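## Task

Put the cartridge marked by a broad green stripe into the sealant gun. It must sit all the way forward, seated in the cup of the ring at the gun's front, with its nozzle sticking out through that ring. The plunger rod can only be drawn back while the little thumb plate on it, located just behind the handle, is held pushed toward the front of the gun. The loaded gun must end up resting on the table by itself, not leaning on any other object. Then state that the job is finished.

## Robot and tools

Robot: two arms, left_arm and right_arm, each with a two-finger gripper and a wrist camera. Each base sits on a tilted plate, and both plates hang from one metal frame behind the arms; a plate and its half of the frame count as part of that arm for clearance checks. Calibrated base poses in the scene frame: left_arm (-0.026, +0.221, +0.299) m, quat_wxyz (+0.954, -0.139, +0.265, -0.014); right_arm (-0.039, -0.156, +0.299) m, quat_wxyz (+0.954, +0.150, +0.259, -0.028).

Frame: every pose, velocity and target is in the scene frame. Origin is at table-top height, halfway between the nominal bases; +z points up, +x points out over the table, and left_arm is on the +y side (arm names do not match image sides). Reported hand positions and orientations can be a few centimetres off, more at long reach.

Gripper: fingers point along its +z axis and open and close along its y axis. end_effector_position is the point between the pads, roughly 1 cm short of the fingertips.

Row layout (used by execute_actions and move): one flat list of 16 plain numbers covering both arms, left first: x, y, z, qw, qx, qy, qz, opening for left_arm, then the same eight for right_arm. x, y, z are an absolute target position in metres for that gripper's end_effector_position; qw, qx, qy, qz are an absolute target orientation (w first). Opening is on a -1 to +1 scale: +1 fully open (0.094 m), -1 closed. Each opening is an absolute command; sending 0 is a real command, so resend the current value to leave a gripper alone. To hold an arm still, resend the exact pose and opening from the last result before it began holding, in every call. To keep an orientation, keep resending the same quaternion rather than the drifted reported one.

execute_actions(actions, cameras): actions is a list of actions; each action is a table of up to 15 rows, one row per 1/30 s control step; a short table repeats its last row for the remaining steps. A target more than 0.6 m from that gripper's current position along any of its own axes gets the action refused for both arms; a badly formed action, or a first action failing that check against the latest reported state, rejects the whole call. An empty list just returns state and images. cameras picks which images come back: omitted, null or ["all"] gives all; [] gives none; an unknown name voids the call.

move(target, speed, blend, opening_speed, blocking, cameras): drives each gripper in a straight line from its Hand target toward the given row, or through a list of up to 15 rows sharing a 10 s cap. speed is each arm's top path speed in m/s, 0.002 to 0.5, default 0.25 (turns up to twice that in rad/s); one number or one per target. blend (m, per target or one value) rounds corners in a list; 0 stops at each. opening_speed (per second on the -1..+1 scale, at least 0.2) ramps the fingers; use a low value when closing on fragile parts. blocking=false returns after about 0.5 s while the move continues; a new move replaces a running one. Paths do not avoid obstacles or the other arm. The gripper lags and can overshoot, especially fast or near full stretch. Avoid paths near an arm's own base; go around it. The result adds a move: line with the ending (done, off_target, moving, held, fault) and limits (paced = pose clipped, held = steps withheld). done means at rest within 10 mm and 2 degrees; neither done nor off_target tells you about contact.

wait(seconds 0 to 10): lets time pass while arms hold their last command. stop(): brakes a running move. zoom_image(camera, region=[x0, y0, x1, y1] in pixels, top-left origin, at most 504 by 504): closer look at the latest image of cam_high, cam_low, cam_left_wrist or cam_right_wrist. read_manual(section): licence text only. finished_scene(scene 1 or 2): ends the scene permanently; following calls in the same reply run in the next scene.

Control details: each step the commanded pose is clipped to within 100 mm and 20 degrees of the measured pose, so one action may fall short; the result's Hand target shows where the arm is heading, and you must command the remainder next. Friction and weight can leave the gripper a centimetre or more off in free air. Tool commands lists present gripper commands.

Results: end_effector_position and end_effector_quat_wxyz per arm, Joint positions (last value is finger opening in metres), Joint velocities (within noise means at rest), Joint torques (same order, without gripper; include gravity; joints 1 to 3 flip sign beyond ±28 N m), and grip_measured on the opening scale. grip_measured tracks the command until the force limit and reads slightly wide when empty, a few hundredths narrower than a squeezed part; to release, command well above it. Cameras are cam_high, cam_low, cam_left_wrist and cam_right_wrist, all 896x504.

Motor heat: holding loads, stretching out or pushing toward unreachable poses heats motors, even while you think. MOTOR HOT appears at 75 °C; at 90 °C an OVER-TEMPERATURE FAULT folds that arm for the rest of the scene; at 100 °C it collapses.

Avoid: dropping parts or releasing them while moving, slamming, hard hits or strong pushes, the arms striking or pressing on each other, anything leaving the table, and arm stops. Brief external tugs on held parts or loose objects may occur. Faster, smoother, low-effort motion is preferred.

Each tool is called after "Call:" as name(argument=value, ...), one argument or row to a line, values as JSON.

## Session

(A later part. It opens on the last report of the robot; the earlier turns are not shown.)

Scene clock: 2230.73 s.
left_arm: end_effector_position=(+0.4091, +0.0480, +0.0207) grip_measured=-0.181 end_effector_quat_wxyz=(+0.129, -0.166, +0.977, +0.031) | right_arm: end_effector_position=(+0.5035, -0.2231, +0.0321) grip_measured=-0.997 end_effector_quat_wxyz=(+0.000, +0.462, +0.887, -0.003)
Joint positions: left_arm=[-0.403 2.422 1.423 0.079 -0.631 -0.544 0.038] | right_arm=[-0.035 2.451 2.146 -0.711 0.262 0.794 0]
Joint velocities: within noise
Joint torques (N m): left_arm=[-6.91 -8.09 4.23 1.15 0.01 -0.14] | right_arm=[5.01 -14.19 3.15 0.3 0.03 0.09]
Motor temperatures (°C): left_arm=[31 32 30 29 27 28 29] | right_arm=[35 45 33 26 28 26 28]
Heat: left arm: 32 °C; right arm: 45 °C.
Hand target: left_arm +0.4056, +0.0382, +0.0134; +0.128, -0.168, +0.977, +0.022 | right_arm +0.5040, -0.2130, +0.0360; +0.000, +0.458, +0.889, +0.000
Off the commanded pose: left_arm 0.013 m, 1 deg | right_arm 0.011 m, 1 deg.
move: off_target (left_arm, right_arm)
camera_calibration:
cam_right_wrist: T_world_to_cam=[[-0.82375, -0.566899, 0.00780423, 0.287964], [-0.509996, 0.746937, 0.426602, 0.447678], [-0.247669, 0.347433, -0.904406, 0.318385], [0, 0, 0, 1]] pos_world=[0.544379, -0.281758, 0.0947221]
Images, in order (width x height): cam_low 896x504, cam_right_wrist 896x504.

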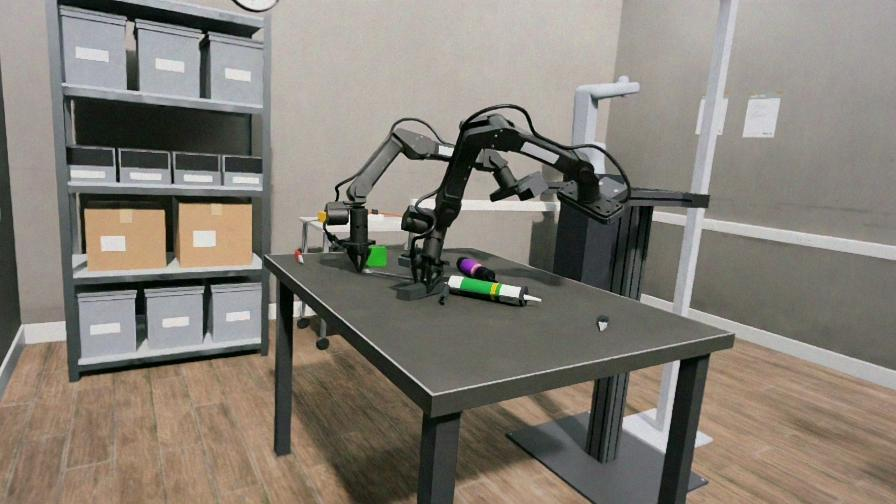

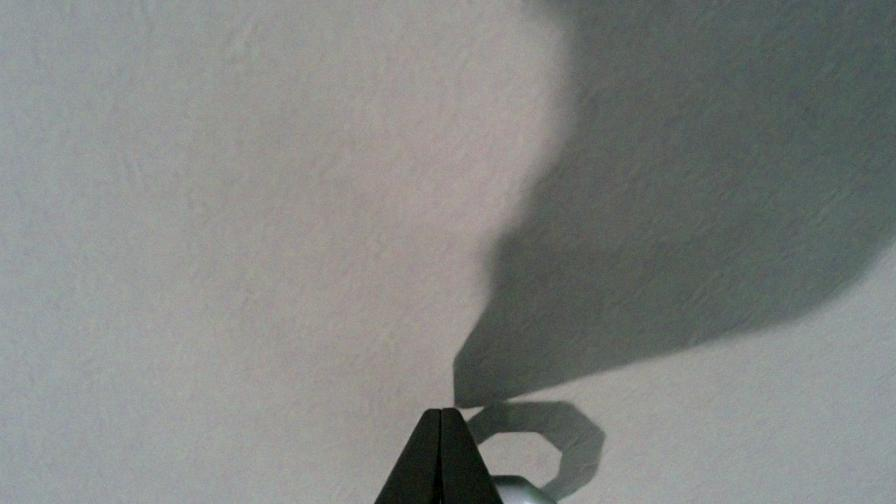

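Call:
move(
  target=[
    [0.406, 0.036, 0.013, 0.1286, -0.1678, 0.9771, 0.0221, -1, 0.4960, -0.2030, 0.042, 0, 0.4579, 0.8890, 0, -1],
  ],
  speed=0.03,
  cameras=["cam_right_wrist","cam_low","cam_left_wrist"],
)

Call:
zoom_image(
  camera="cam_low",
  region=[340, 240, 460, 310],
)

Call:
zoom_image(
  camera="cam_low",
  region=[430, 240, 550, 310],
)

Scene clock: 2241.90 s.
left_arm: end_effector_position=(+0.4093, +0.0479, +0.0207) grip_measured=-0.181 end_effector_quat_wxyz=(+0.129, -0.166, +0.977, +0.031) | right_arm: end_effector_position=(+0.5006, -0.2245, +0.0301) grip_measured=-0.997 end_effector_quat_wxyz=(+0.018, +0.470, +0.882, -0.015)
Joint positions: left_arm=[-0.403 2.422 1.423 0.079 -0.631 -0.543 0.038] | right_arm=[-0.028 2.422 2.064 -0.632 0.3 0.811 0]
Joint velocities: within noise
Joint torques (N m): left_arm=[-7.24 -7.86 4.48 1.12 -0.02 -0.2] | right_arm=[6.01 -15.27 2.41 -0.06 -0.21 0.09]
Motor temperatures (°C): left_arm=[31 32 30 29 26 28 29] | right_arm=[35 48 32 26 28 26 28]
Heat: left arm: 32 °C; right arm: 48 °C.
Hand target: left_arm +0.4054, +0.0363, +0.0135; +0.128, -0.168, +0.977, +0.022 | right_arm +0.4962, -0.2036, +0.0414; +0.000, +0.458, +0.889, +0.000
Off the commanded pose: left_arm 0.015 m, 1 deg | right_arm 0.025 m, 3 deg.
move: off_target (left_arm, right_arm)
camera_calibration:
cam_left_wrist: T_world_to_cam=[[0.33422, -0.942183, -0.0242414, -0.0895916], [-0.928479, -0.33356, 0.163294, 0.432088], [-0.161938, -0.0320683, -0.98628, 0.17096], [0, 0, 0, 1]] pos_world=[0.458813, 0.0651976, 0.0958858]
cam_right_wrist: T_world_to_cam=[[-0.834193, -0.551356, 0.0113605, 0.293374], [-0.504755, 0.77166, 0.386992, 0.452225], [-0.222137, 0.317092, -0.922013, 0.297323], [0, 0, 0, 1]] pos_world=[0.539039, -0.281489, 0.0957953]
Images, in order (width x height): cam_low 896x504, cam_left_wrist 896x504, cam_right_wrist 896x504.

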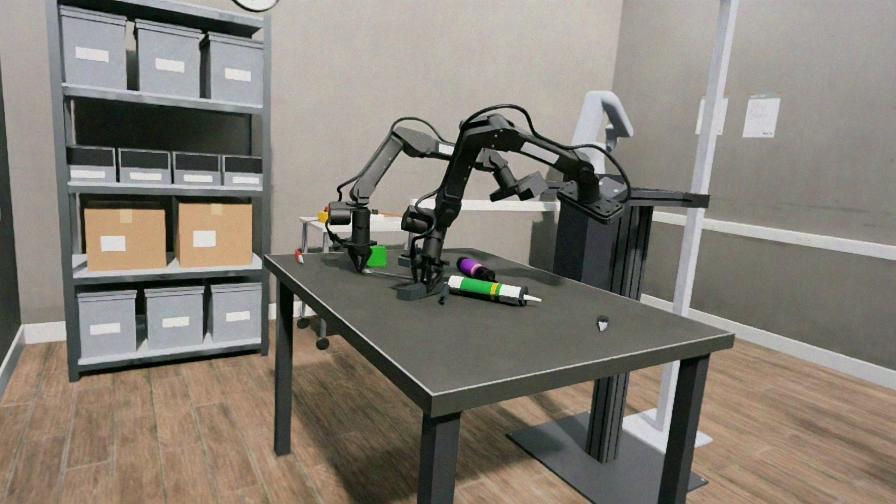

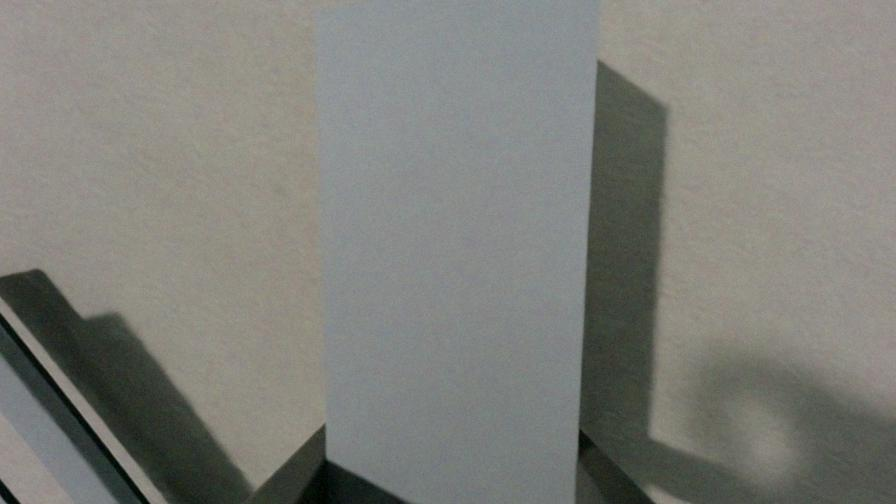

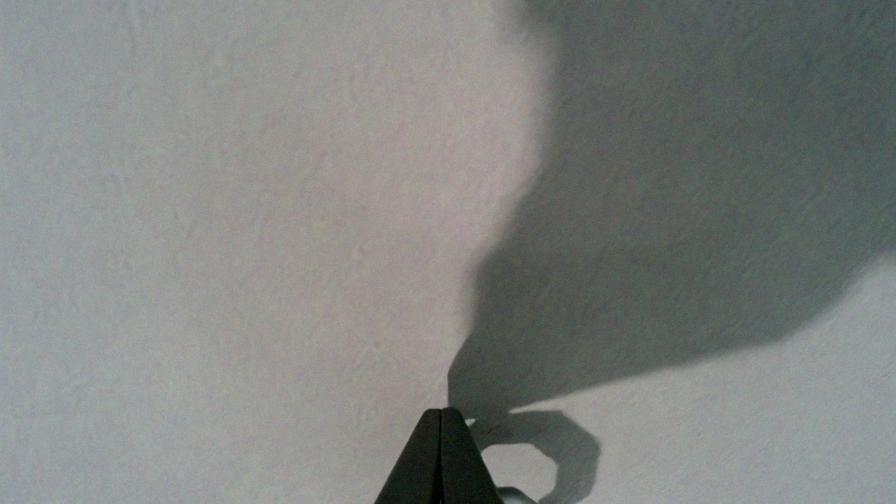

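Scaled by 4.200.

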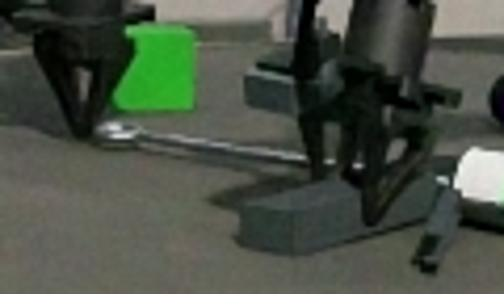

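Scaled by 4.200.

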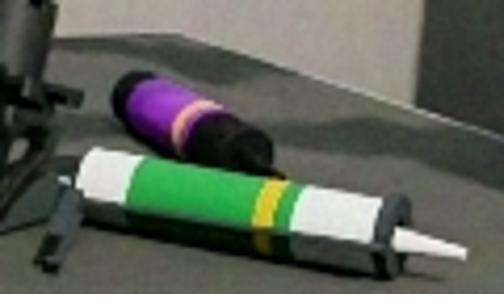

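Call:
move(
  target=[
    [0.408, 0.033, 0.013, 0.1286, -0.1678, 0.9771, 0.0221, -1, 0.4940, -0.1850, 0.050, 0, 0.4579, 0.8890, 0, -1],
  ],
  speed=0.03,
  cameras=["cam_right_wrist","cam_low","cam_left_wrist"],
)

Call:
zoom_image(
  camera="cam_low",
  region=[340, 240, 460, 310],
)

Call:
zoom_image(
  camera="cam_low",
  region=[430, 240, 550, 310],
)

Scene clock: 2251.57 s.
left_arm: end_effector_position=(+0.4114, +0.0456, +0.0211) grip_measured=-0.181 end_effector_quat_wxyz=(+0.128, -0.163, +0.978, +0.031) | right_arm: end_effector_position=(+0.4920, -0.1860, +0.0378) grip_measured=-0.997 end_effector_quat_wxyz=(-0.001, +0.457, +0.889, -0.003)
Joint positions: left_arm=[-0.405 2.427 1.442 0.061 -0.63 -0.542 0.038] | right_arm=[0.035 2.404 2.017 -0.648 0.299 0.847 0]
Joint velocities: within noise
Joint torques (N m): left_arm=[-7.54 -7.87 4.57 1.15 -0.07 -0.26] | right_arm=[4.3 -15.38 3.12 0.08 -0.05 0.06]
Motor temperatures (°C): left_arm=[31 32 30 29 26 28 29] | right_arm=[35 53 32 26 28 26 28]
Heat: left arm: 32 °C; right arm: 53 °C.
Hand target: left_arm +0.4076, +0.0334, +0.0136; +0.128, -0.168, +0.977, +0.022 | right_arm +0.4940, -0.1850, +0.0497; +0.000, +0.458, +0.889, +0.000
Off the commanded pose: left_arm 0.015 m, 1 deg | right_arm 0.012 m, 0 deg.
move: off_target (left_arm, right_arm)
camera_calibration:
cam_left_wrist: T_world_to_cam=[[0.328939, -0.944021, -0.0249563, -0.0902529], [-0.929731, -0.328366, 0.166664, 0.433443], [-0.165529, -0.0316196, -0.985698, 0.173069], [0, 0, 0, 1]] pos_world=[0.46132, 0.0625995, 0.0961019]
cam_right_wrist: T_world_to_cam=[[-0.817628, -0.575665, 0.00974153, 0.294729], [-0.517155, 0.741752, 0.42703, 0.414258], [-0.253052, 0.344114, -0.904185, 0.309846], [0, 0, 0, 1]] pos_world=[0.533621, -0.244234, 0.100387]
Images, in order (width x height): cam_low 896x504, cam_left_wrist 896x504, cam_right_wrist 896x504.

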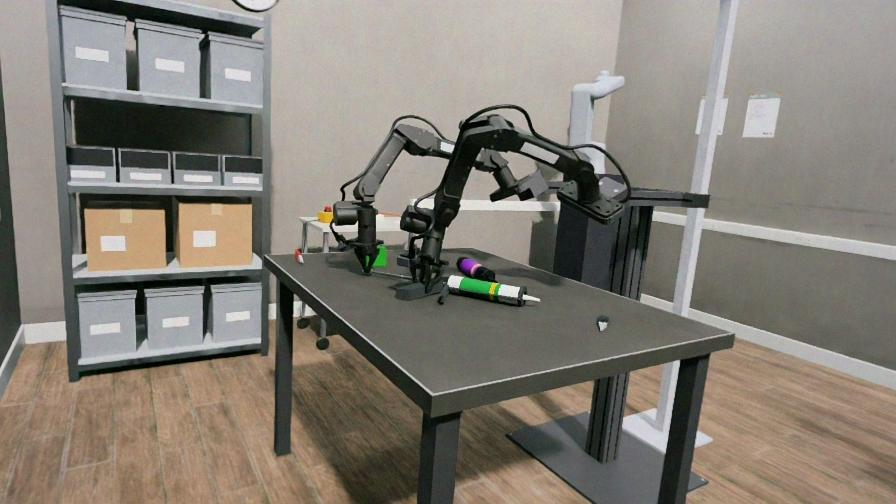

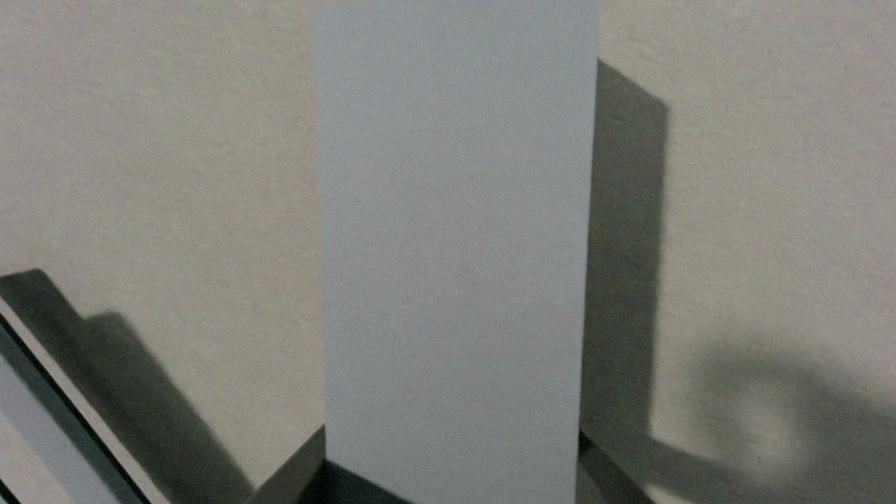

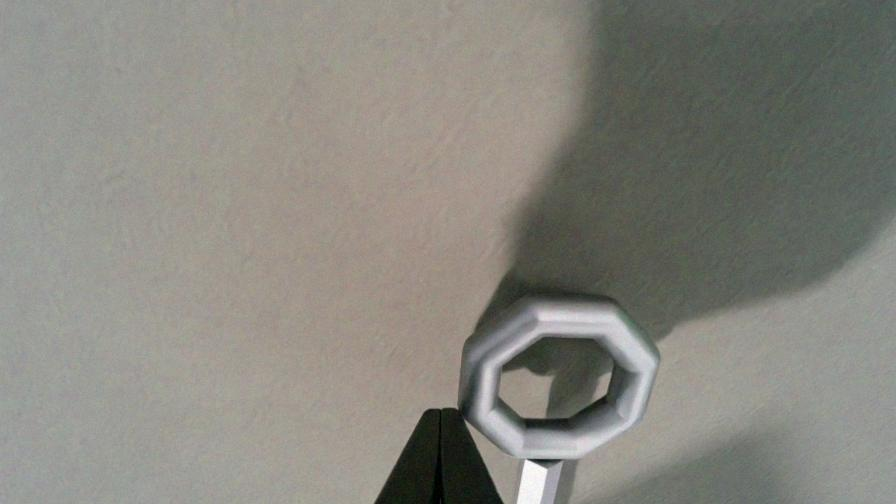

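Scaled by 4.200.

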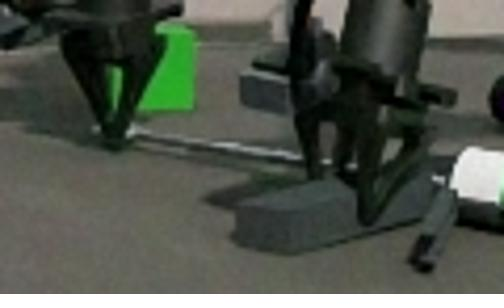

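Scaled by 4.200.

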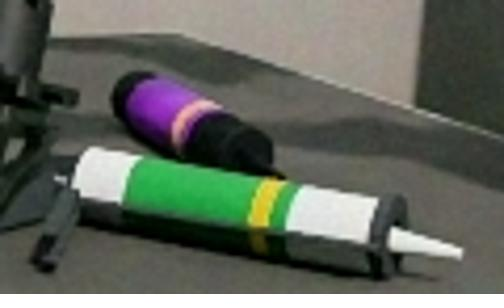

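Call:
move(
  target=[
    [0.404, 0.042, 0.013, 0.1286, -0.1678, 0.9771, 0.0221, -1, 0.4990, -0.1800, 0.060, 0, 0.4579, 0.8890, 0, -1],
    [0.404, 0.042, 0.013, 0.1286, -0.1678, 0.9771, 0.0221, -1, 0.4400, -0.1800, 0.19, 0, 0.4579, 0.8890, 0, -1],
  ],
  speed=0.12,
)

Call:
zoom_image(
  camera="cam_right_wrist",
  region=[300, 250, 560, 504],
)

Scene clock: 2261.73 s.
left_arm: end_effector_position=(+0.4107, +0.0454, +0.0205) grip_measured=-0.181 end_effector_quat_wxyz=(+0.131, -0.163, +0.978, +0.029) | right_arm: end_effector_position=(+0.4425, -0.1812, +0.1796) grip_measured=-0.997 end_effector_quat_wxyz=(-0.004, +0.460, +0.888, +0.002)
Joint positions: left_arm=[-0.405 2.427 1.43 0.082 -0.629 -0.537 0.038] | right_arm=[0.134 1.897 1.59 -0.759 0.335 0.944 0]
Joint velocities: within noise
Joint torques (N m): left_arm=[-6.08 -9.39 1.76 1.29 0 -0.16] | right_arm=[4.45 -13.56 3.06 0.11 0.13 0.03]
Motor temperatures (°C): left_arm=[31 32 30 29 26 28 30] | right_arm=[35 54 32 26 28 26 28]
Heat: left arm: 32 °C; right arm: 54 °C.
Hand target: left_arm +0.4039, +0.0422, +0.0133; +0.128, -0.168, +0.977, +0.022 | right_arm +0.4401, -0.1800, +0.1897; +0.000, +0.458, +0.889, +0.000
Off the commanded pose: left_arm 0.011 m, 1 deg | right_arm 0.011 m, 1 deg.
move: off_target (left_arm, right_arm)
camera_calibration:
cam_left_wrist: T_world_to_cam=[[0.328117, -0.944417, -0.020415, -0.0899438], [-0.931275, -0.327022, 0.16057, 0.433486], [-0.158321, -0.0336738, -0.986813, 0.169489], [0, 0, 0, 1]] pos_world=[0.46004, 0.0625223, 0.095813]
cam_right_wrist: T_world_to_cam=[[-0.821566, -0.570105, 0.00301307, 0.259623], [-0.511575, 0.739533, 0.437472, 0.319748], [-0.251634, 0.357871, -0.899227, 0.424844], [0, 0, 0, 1]] pos_world=[0.483778, -0.240491, 0.241368]

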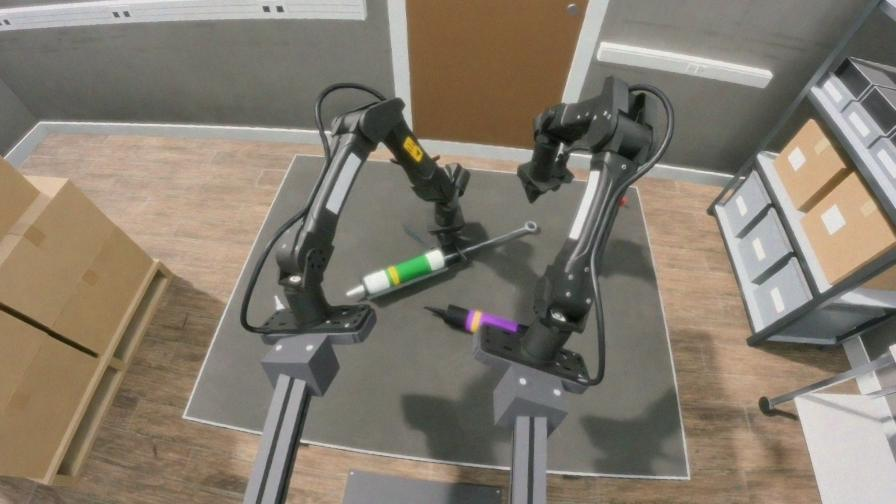

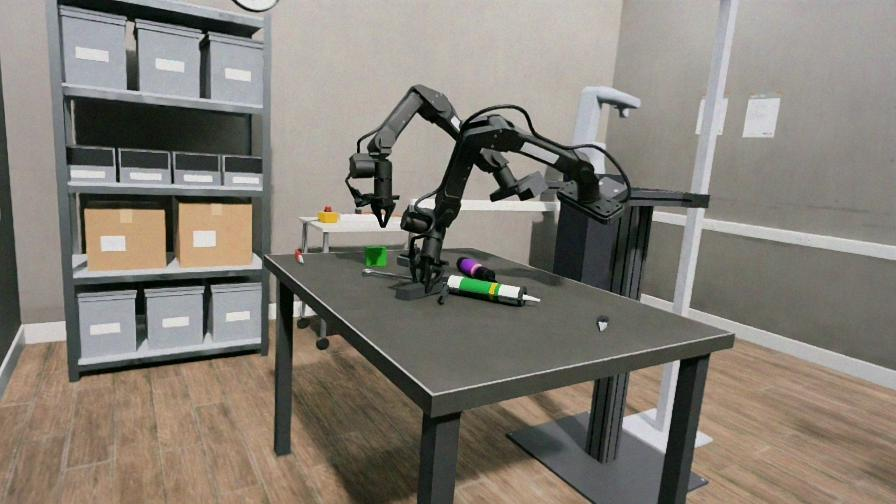

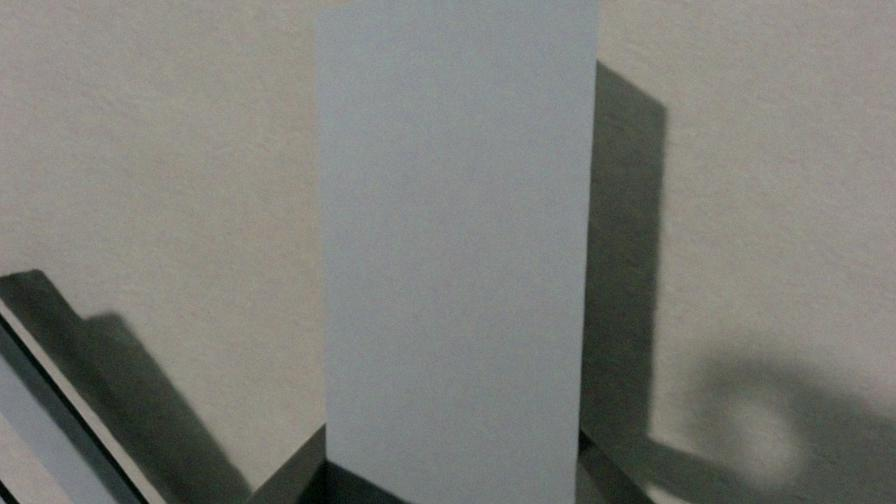

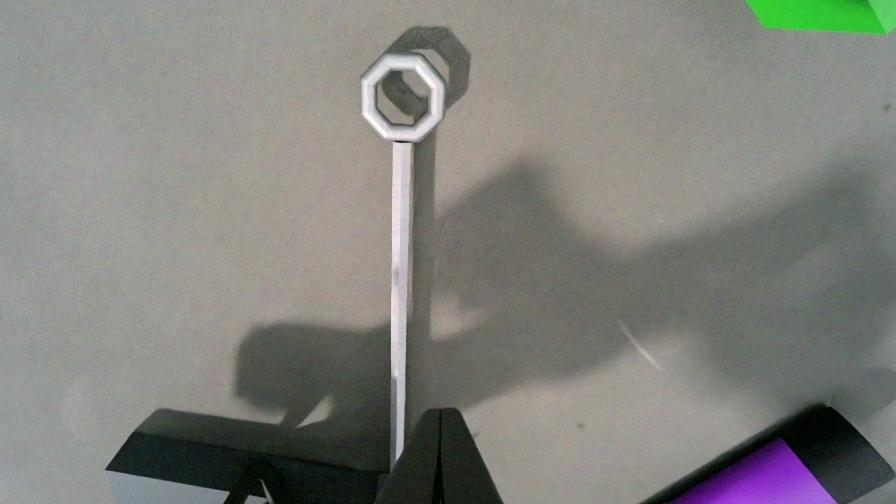

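Scaled by 1.938.

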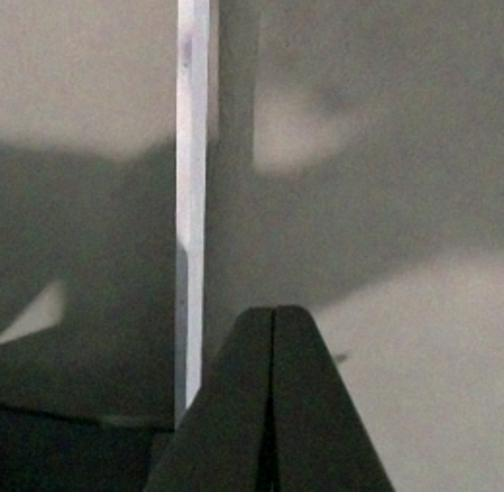

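Call:
move(
  target=[
    [0.404, 0.044, 0.015, 0.1286, -0.1678, 0.9771, 0.0221, 0.2, 0.4400, -0.1800, 0.19, 0, 0.4579, 0.8890, 0, 0.4],
    [0.404, 0.048, 0.15, 0.1286, -0.1678, 0.9771, 0.0221, 0.2, 0.4400, -0.1800, 0.23, 0, 0.4579, 0.8890, 0, 0.4],
    [0.28, 0.24, 0.24, 0.2447, 0.1794, 0.9330, -0.0670, 0.2, 0.38, -0.05, 0.23, 0, 0.4579, 0.8890, 0, 0.4],
  ],
  speed=0.2,
  cameras=["cam_right_wrist"],
)

Scene clock: 2272.27 s.
left_arm: end_effector_position=(+0.2820, +0.2413, +0.2384) grip_measured=+0.198 end_effector_quat_wxyz=(+0.251, +0.177, +0.950, -0.063) | right_arm: end_effector_position=(+0.3859, -0.0555, +0.2338) grip_measured=+0.398 end_effector_quat_wxyz=(-0.001, +0.465, +0.885, +0.007)
Joint positions: left_arm=[0.128 0.824 0.314 -0.056 0.094 0.552 0.056] | right_arm=[0.519 1.823 1.425 -0.811 0.496 1.332 0.066]
Joint velocities: within noise
Joint torques (N m): left_arm=[-0.13 -4.07 5.38 1.25 0.21 0.06] | right_arm=[5.76 -8.27 3.26 0.32 0.14 0.05]
Motor temperatures (°C): left_arm=[31 32 30 29 26 28 29] | right_arm=[35 50 32 26 28 26 27]
Heat: left arm: 32 °C; right arm: 50 °C.
Hand target: left_arm +0.2801, +0.2400, +0.2400; +0.249, +0.182, +0.949, -0.068 | right_arm +0.3800, -0.0501, +0.2301; +0.000, +0.458, +0.889, +0.000
Off the commanded pose: left_arm 0.003 m, 1 deg | right_arm 0.009 m, 1 deg.
move: done
camera_calibration:
cam_right_wrist: T_world_to_cam=[[-0.828114, -0.56049, -0.00879575, 0.29042], [-0.507754, 0.743364, 0.435426, 0.173346], [-0.237514, 0.365049, -0.900181, 0.409531], [0, 0, 0, 1]] pos_world=[0.425788, -0.115581, 0.295727]
Images, in order (width x height): cam_right_wrist 896x504.

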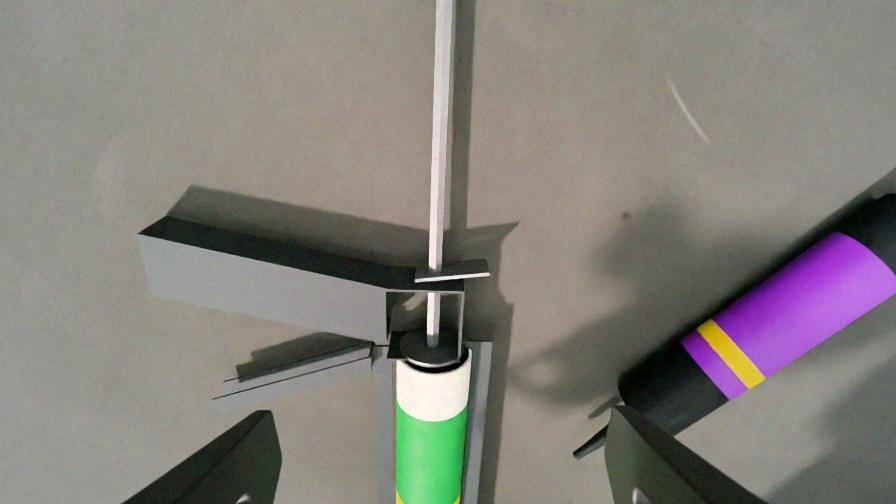

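Call:
zoom_image(
  camera="cam_right_wrist",
  region=[370, 240, 510, 400],
)

Call:
move(
  target=[
    [0.28, 0.24, 0.24, 0.2447, 0.1794, 0.9330, -0.0670, 0.2, 0.30, 0.09, 0.22, -0.0390, 0.4458, 0.8941, 0.0195, 0.4],
  ],
  speed=0.2,
  cameras=["cam_right_wrist","cam_low"],
)

Call:
zoom_image(
  camera="cam_right_wrist",
  region=[300, 0, 560, 200],
)

Call:
zoom_image(
  camera="cam_right_wrist",
  region=[300, 200, 560, 400],
)

Call:
zoom_image(
  camera="cam_low",
  region=[430, 240, 550, 310],
)

Scaled by 3.150.

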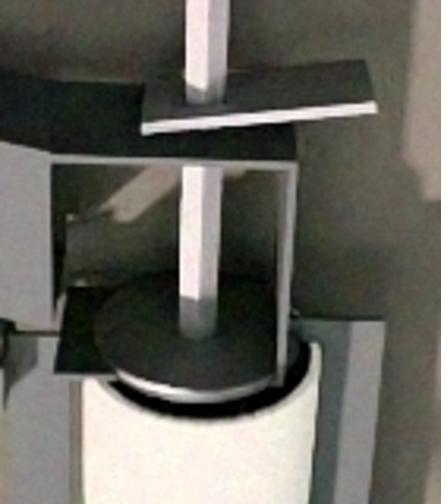

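Scene clock: 2281.10 s.
left_arm: end_effector_position=(+0.2818, +0.2411, +0.2383) grip_measured=+0.198 end_effector_quat_wxyz=(+0.250, +0.177, +0.950, -0.064) | right_arm: end_effector_position=(+0.2984, +0.0816, +0.2182) grip_measured=+0.398 end_effector_quat_wxyz=(-0.042, +0.446, +0.894, +0.014)
Joint positions: left_arm=[0.128 0.824 0.314 -0.057 0.095 0.553 0.056] | right_arm=[0.837 2.063 1.408 -0.761 0.5 1.659 0.066]
Joint velocities: within noise
Joint torques (N m): left_arm=[-0.03 -4.01 5.49 1.19 0.2 0.09] | right_arm=[6.95 -7.79 5.85 0.25 -0.03 0.07]
Motor temperatures (°C): left_arm=[30 31 30 30 27 28 29] | right_arm=[35 47 32 26 28 26 27]
Heat: left arm: 31 °C; right arm: 47 °C.
Hand target: left_arm +0.2801, +0.2400, +0.2400; +0.249, +0.182, +0.949, -0.068 | right_arm +0.2999, +0.0899, +0.2201; -0.039, +0.446, +0.894, +0.020
Off the commanded pose: left_arm 0.003 m, 1 deg | right_arm 0.009 m, 1 deg.
move: done
camera_calibration:
cam_right_wrist: T_world_to_cam=[[-0.803157, -0.59553, 0.0168173, 0.284502], [-0.507102, 0.69817, 0.505378, 0.0219985], [-0.312709, 0.39737, -0.862734, 0.336289], [0, 0, 0, 1]] pos_world=[0.344816, 0.0204394, 0.274226]
Images, in order (width x height): cam_low 896x504, cam_right_wrist 896x504.

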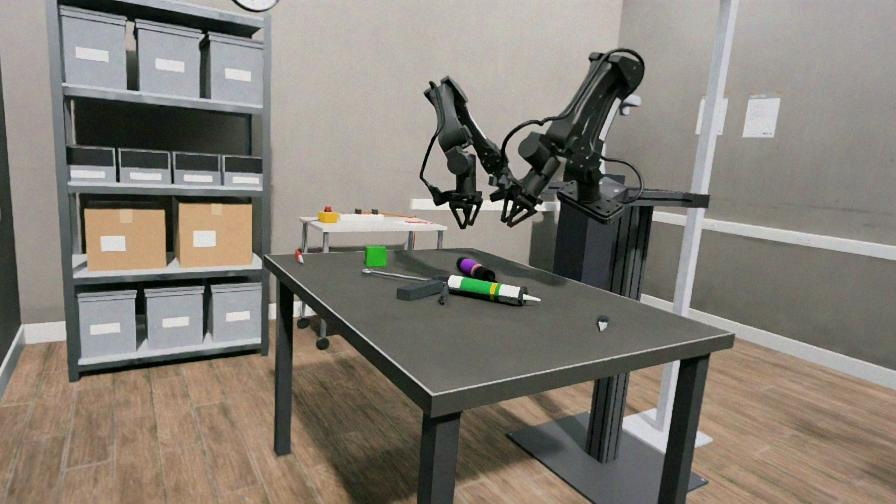

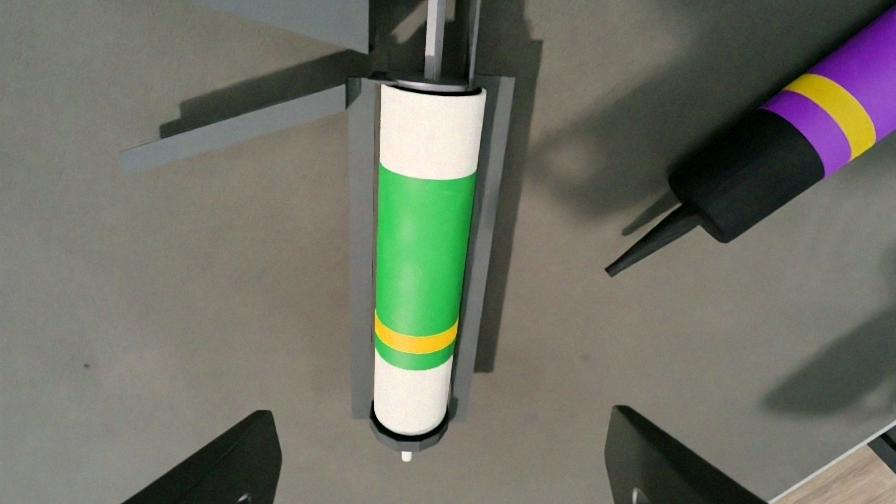

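Scaled by 1.938.

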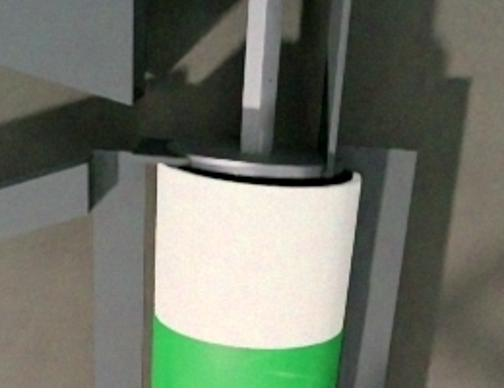

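Scaled by 1.938.

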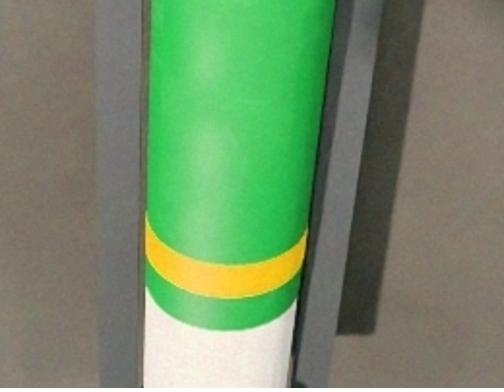

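Scaled by 4.200.

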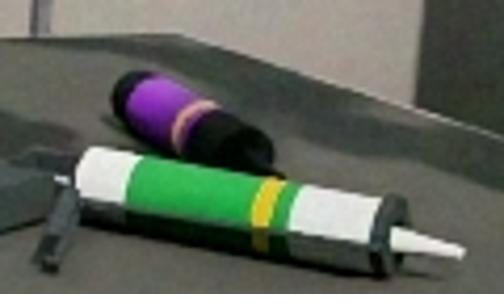

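Call:
move(
  target=[
    [0.20, 0.30, 0.20, 0.2447, 0.1794, 0.9330, -0.0670, 1, 0.30, 0.09, 0.22, -0.0390, 0.4458, 0.8941, 0.0195, 0.4],
    [0.188, 0.275, 0.13, 0.2447, 0.1794, 0.9330, -0.0670, 1, 0.36, -0.02, 0.22, -0.0390, 0.4458, 0.8941, 0.0195, 0.4],
  ],
  speed=0.15,
  cameras=["cam_left_wrist"],
)

Call:
zoom_image(
  camera="cam_left_wrist",
  region=[400, 200, 700, 504],
)

Scene clock: 2333.70 s.
left_arm: end_effector_position=(+0.1941, +0.2816, +0.1313) grip_measured=+0.998 end_effector_quat_wxyz=(+0.255, +0.189, +0.947, -0.056) | right_arm: end_effector_position=(+0.3587, -0.0177, +0.2106) grip_measured=+0.398 end_effector_quat_wxyz=(-0.041, +0.447, +0.893, +0.013)
Joint positions: left_arm=[0.658 1.76 0.032 1.073 0.53 0.894 0.094] | right_arm=[0.566 1.904 1.392 -0.767 0.442 1.365 0.066]
Joint velocities: within noise
Joint torques (N m): left_arm=[-0.39 -3.02 -3.6 1.32 0.18 -0.17] | right_arm=[5.08 -11.37 3.71 0.05 -0.11 -0.07]
Motor temperatures (°C): left_arm=[30 30 30 30 27 28 28] | right_arm=[36 43 33 26 28 26 27]
Heat: left arm: 30 °C; right arm: 43 °C.
Hand target: left_arm +0.1880, +0.2751, +0.1302; +0.249, +0.183, +0.949, -0.068 | right_arm +0.3599, -0.0198, +0.2197; -0.039, +0.446, +0.894, +0.020
Off the commanded pose: left_arm 0.009 m, 2 deg | right_arm 0.010 m, 1 deg.
move: done
camera_calibration:
cam_left_wrist: T_world_to_cam=[[-0.381677, -0.924287, 0.00404202, 0.335371], [-0.920007, 0.379482, -0.0978831, 0.124012], [0.0889382, -0.0410785, -0.99519, 0.207697], [0, 0, 0, 1]] pos_world=[0.223623, 0.271451, 0.217481]
Images, in order (width x height): cam_left_wrist 896x504.

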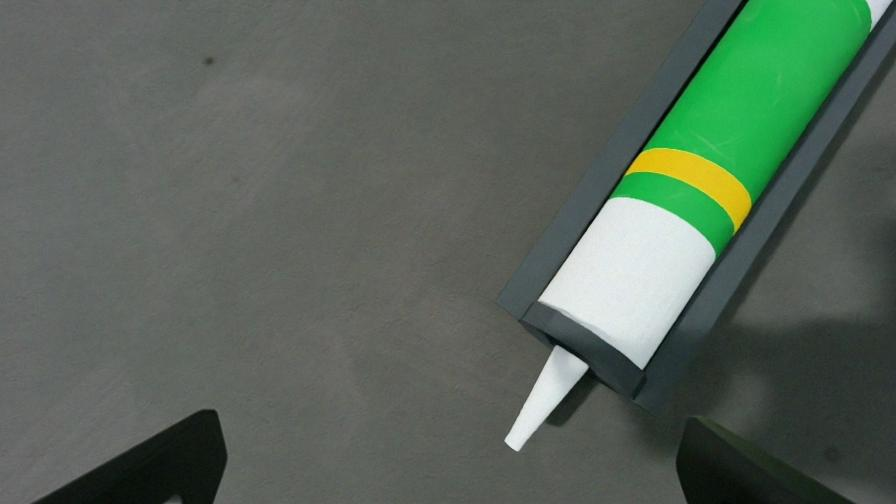

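Scaled by 1.658.

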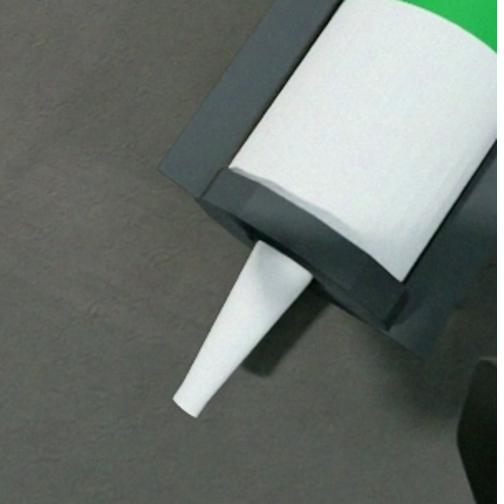

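Call:
move(
  target=[
    [0.22, 0.26, 0.19, 0.2447, 0.1794, 0.9330, -0.0670, 0.5, 0.41, 0.02, 0.20, 0.1286, -0.1678, 0.9771, 0.0221, 0.2],
  ],
  speed=0.15,
  cameras=["cam_right_wrist","cam_high","cam_low"],
)

Scene clock: 2427.57 s.
left_arm: end_effector_position=(+0.2173, +0.2611, +0.1877) grip_measured=+0.502 end_effector_quat_wxyz=(+0.248, +0.185, +0.949, -0.064) | right_arm: end_effector_position=(+0.4207, +0.0083, +0.2067) grip_measured=+0.202 end_effector_quat_wxyz=(+0.136, -0.151, +0.979, +0.017)
Joint positions: left_arm=[0.458 0.948 0.055 0.274 0.37 0.758 0.071] | right_arm=[0.597 1.923 1.321 -0.338 0.557 -0.019 0.056]
Joint velocities: within noise
Joint torques (N m): left_arm=[-0.79 -3.66 3.78 1.02 0.2 -0.11] | right_arm=[6.57 -7.8 3.11 0.8 -0.07 -0.08]
Motor temperatures (°C): left_arm=[30 30 29 30 27 28 28] | right_arm=[35 41 32 26 28 26 27]
Heat: left arm: 30 °C; right arm: 41 °C.
Hand target: left_arm +0.2200, +0.2600, +0.1900; +0.249, +0.182, +0.949, -0.068 | right_arm +0.4098, +0.0195, +0.2003; +0.129, -0.168, +0.977, +0.022
Off the commanded pose: left_arm 0.004 m, 1 deg | right_arm 0.017 m, 2 deg.
move: off_target (right_arm)
camera_calibration:
cam_right_wrist: T_world_to_cam=[[0.291824, -0.95644, 0.0078067, -0.116553], [-0.943447, -0.286498, 0.166815, 0.402741], [-0.157312, -0.0560459, -0.985957, 0.357587], [0, 0, 0, 1]] pos_world=[0.470231, 0.0239493, 0.286292]
Images, in order (width x height): cam_high 896x504, cam_low 896x504, cam_right_wrist 896x504.

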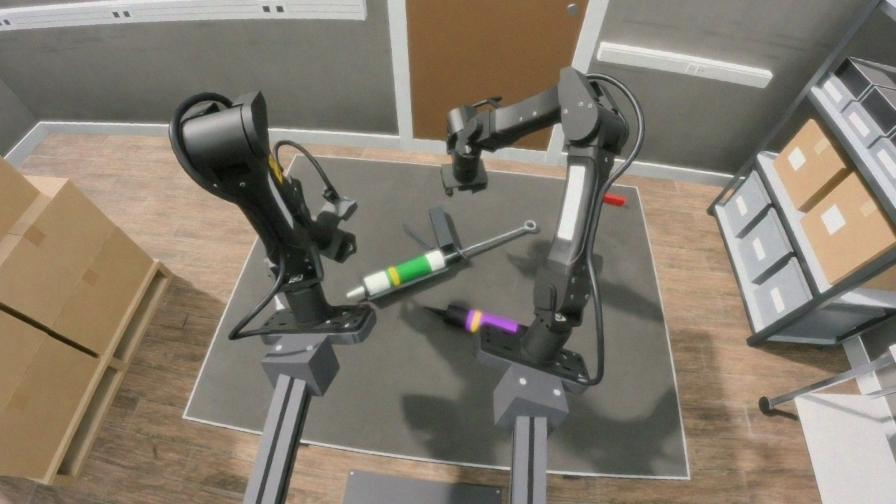

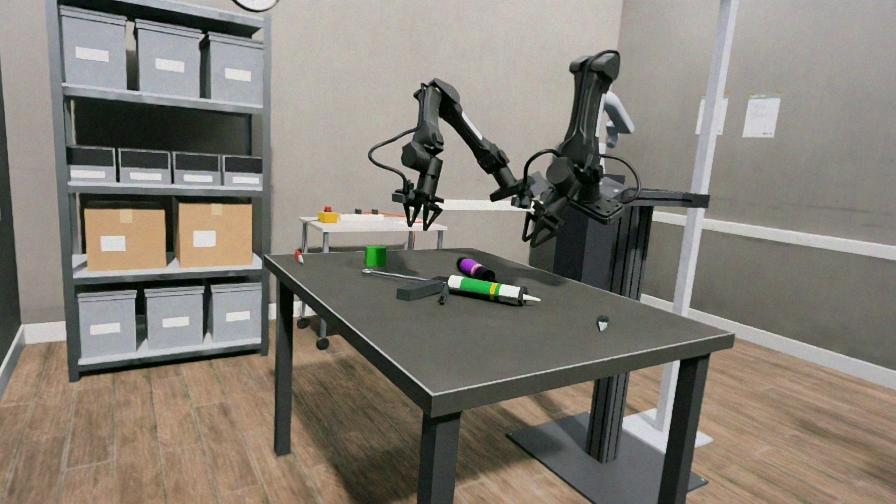

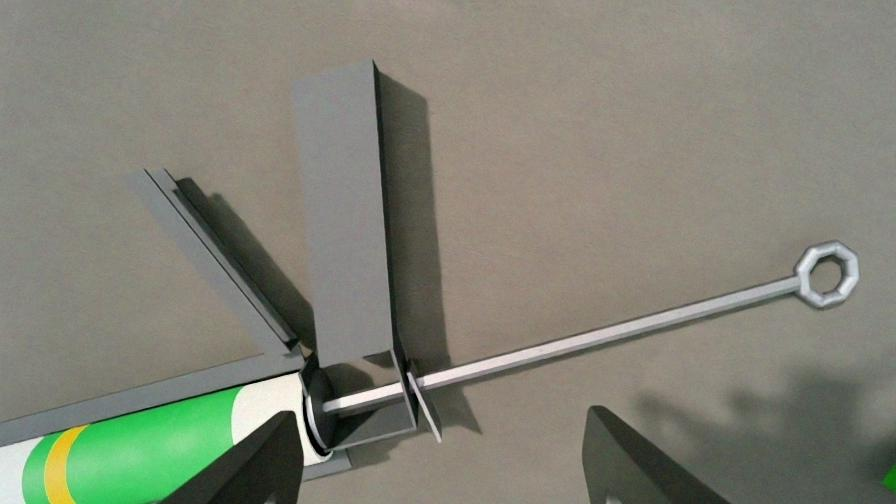

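Call:
zoom_image(
  camera="cam_right_wrist",
  region=[230, 330, 450, 500],
)

Scaled by 2.291.

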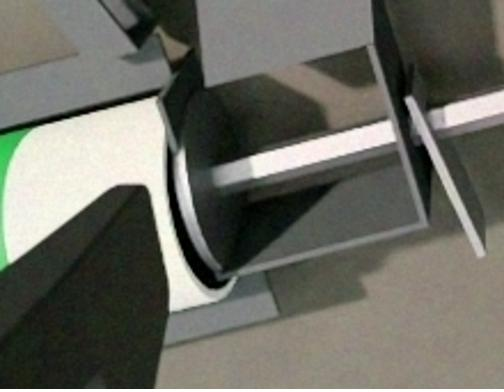

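Call:
move(
  target=[
    [0.23, 0.20, 0.20, 0.0383, 0.4767, 0.8779, -0.0208, 0.4, 0.422, 0.063, 0.09, 0.1284, -0.1764, 0.9756, 0.0232, 0.2],
  ],
  speed=0.12,
)

Scene clock: 2449.40 s.
left_arm: end_effector_position=(+0.2314, +0.2025, +0.2001) grip_measured=+0.402 end_effector_quat_wxyz=(+0.046, +0.468, +0.883, -0.016) | right_arm: end_effector_position=(+0.4203, +0.0589, +0.0961) grip_measured=+0.202 end_effector_quat_wxyz=(+0.127, -0.175, +0.976, +0.019)
Joint positions: left_arm=[-0.224 1.152 0.451 -0.308 -0.325 0.844 0.066] | right_arm=[0.555 2.305 1.471 -0.107 0.52 -0.096 0.056]
Joint velocities: within noise
Joint torques (N m): left_arm=[-2.18 -2.91 4.98 0.48 -0.02 0.05] | right_arm=[5.83 -8.85 5.14 0.77 -0.11 -0.05]
Motor temperatures (°C): left_arm=[30 29 29 30 27 28 27] | right_arm=[35 42 32 27 28 26 27]
Heat: left arm: 30 °C; right arm: 42 °C.
Hand target: left_arm +0.2299, +0.2000, +0.2000; +0.039, +0.477, +0.878, -0.021 | right_arm +0.4217, +0.0629, +0.0901; +0.128, -0.177, +0.976, +0.023
Off the commanded pose: left_arm 0.003 m, 2 deg | right_arm 0.008 m, 0 deg.
move: done
camera_calibration:
cam_left_wrist: T_world_to_cam=[[-0.825774, -0.563599, -0.0213132, 0.310999], [-0.538448, 0.776551, 0.327172, -0.0586345], [-0.167843, 0.281646, -0.944724, 0.253578], [0, 0, 0, 1]] pos_world=[0.267804, 0.149392, 0.265374]
cam_right_wrist: T_world_to_cam=[[0.339671, -0.940513, 0.00775037, -0.0881667], [-0.925071, -0.332582, 0.183393, 0.428729], [-0.169906, -0.0694629, -0.983009, 0.257143], [0, 0, 0, 1]] pos_world=[0.470243, 0.0775279, 0.174831]

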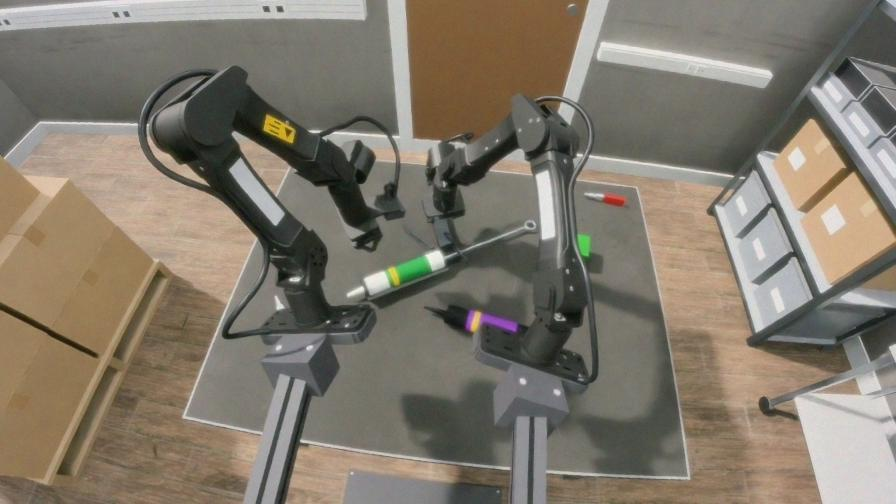

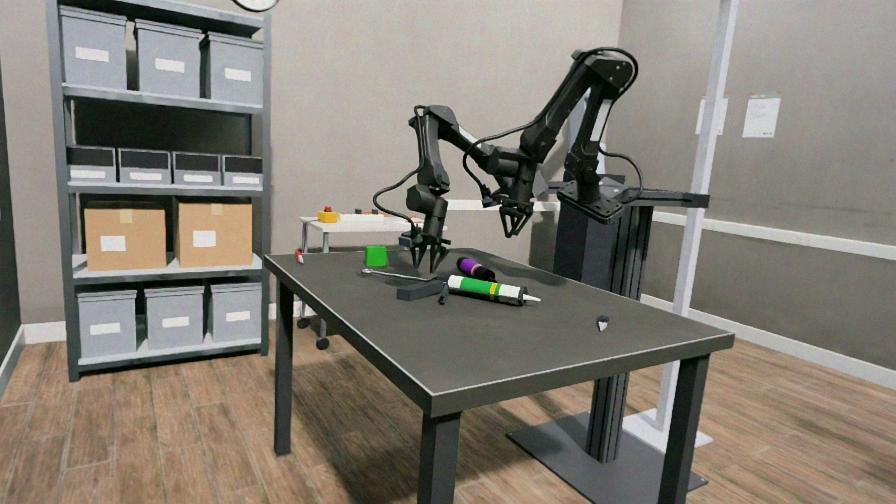

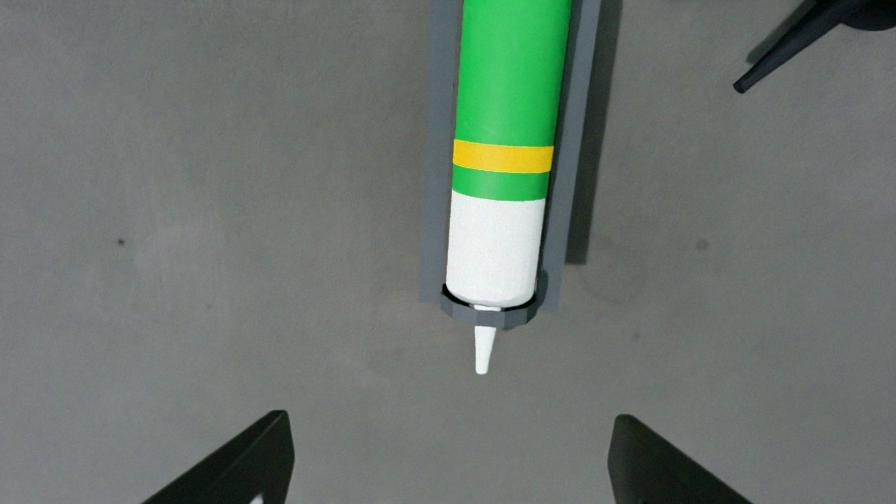

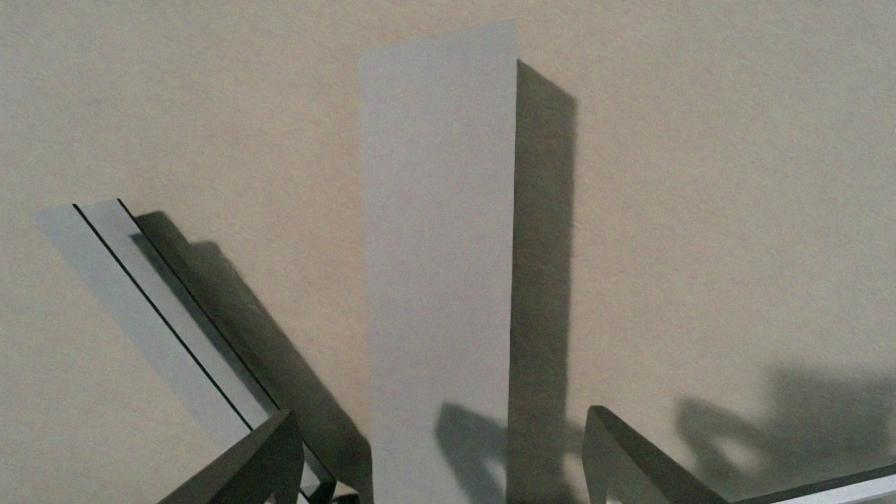

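Call:
zoom_image(
  camera="cam_left_wrist",
  region=[400, 250, 580, 400],
)

Scaled by 2.800.

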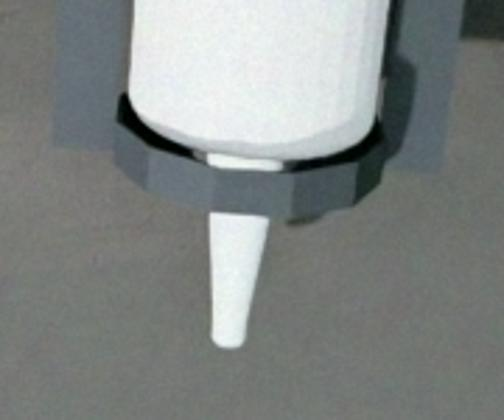

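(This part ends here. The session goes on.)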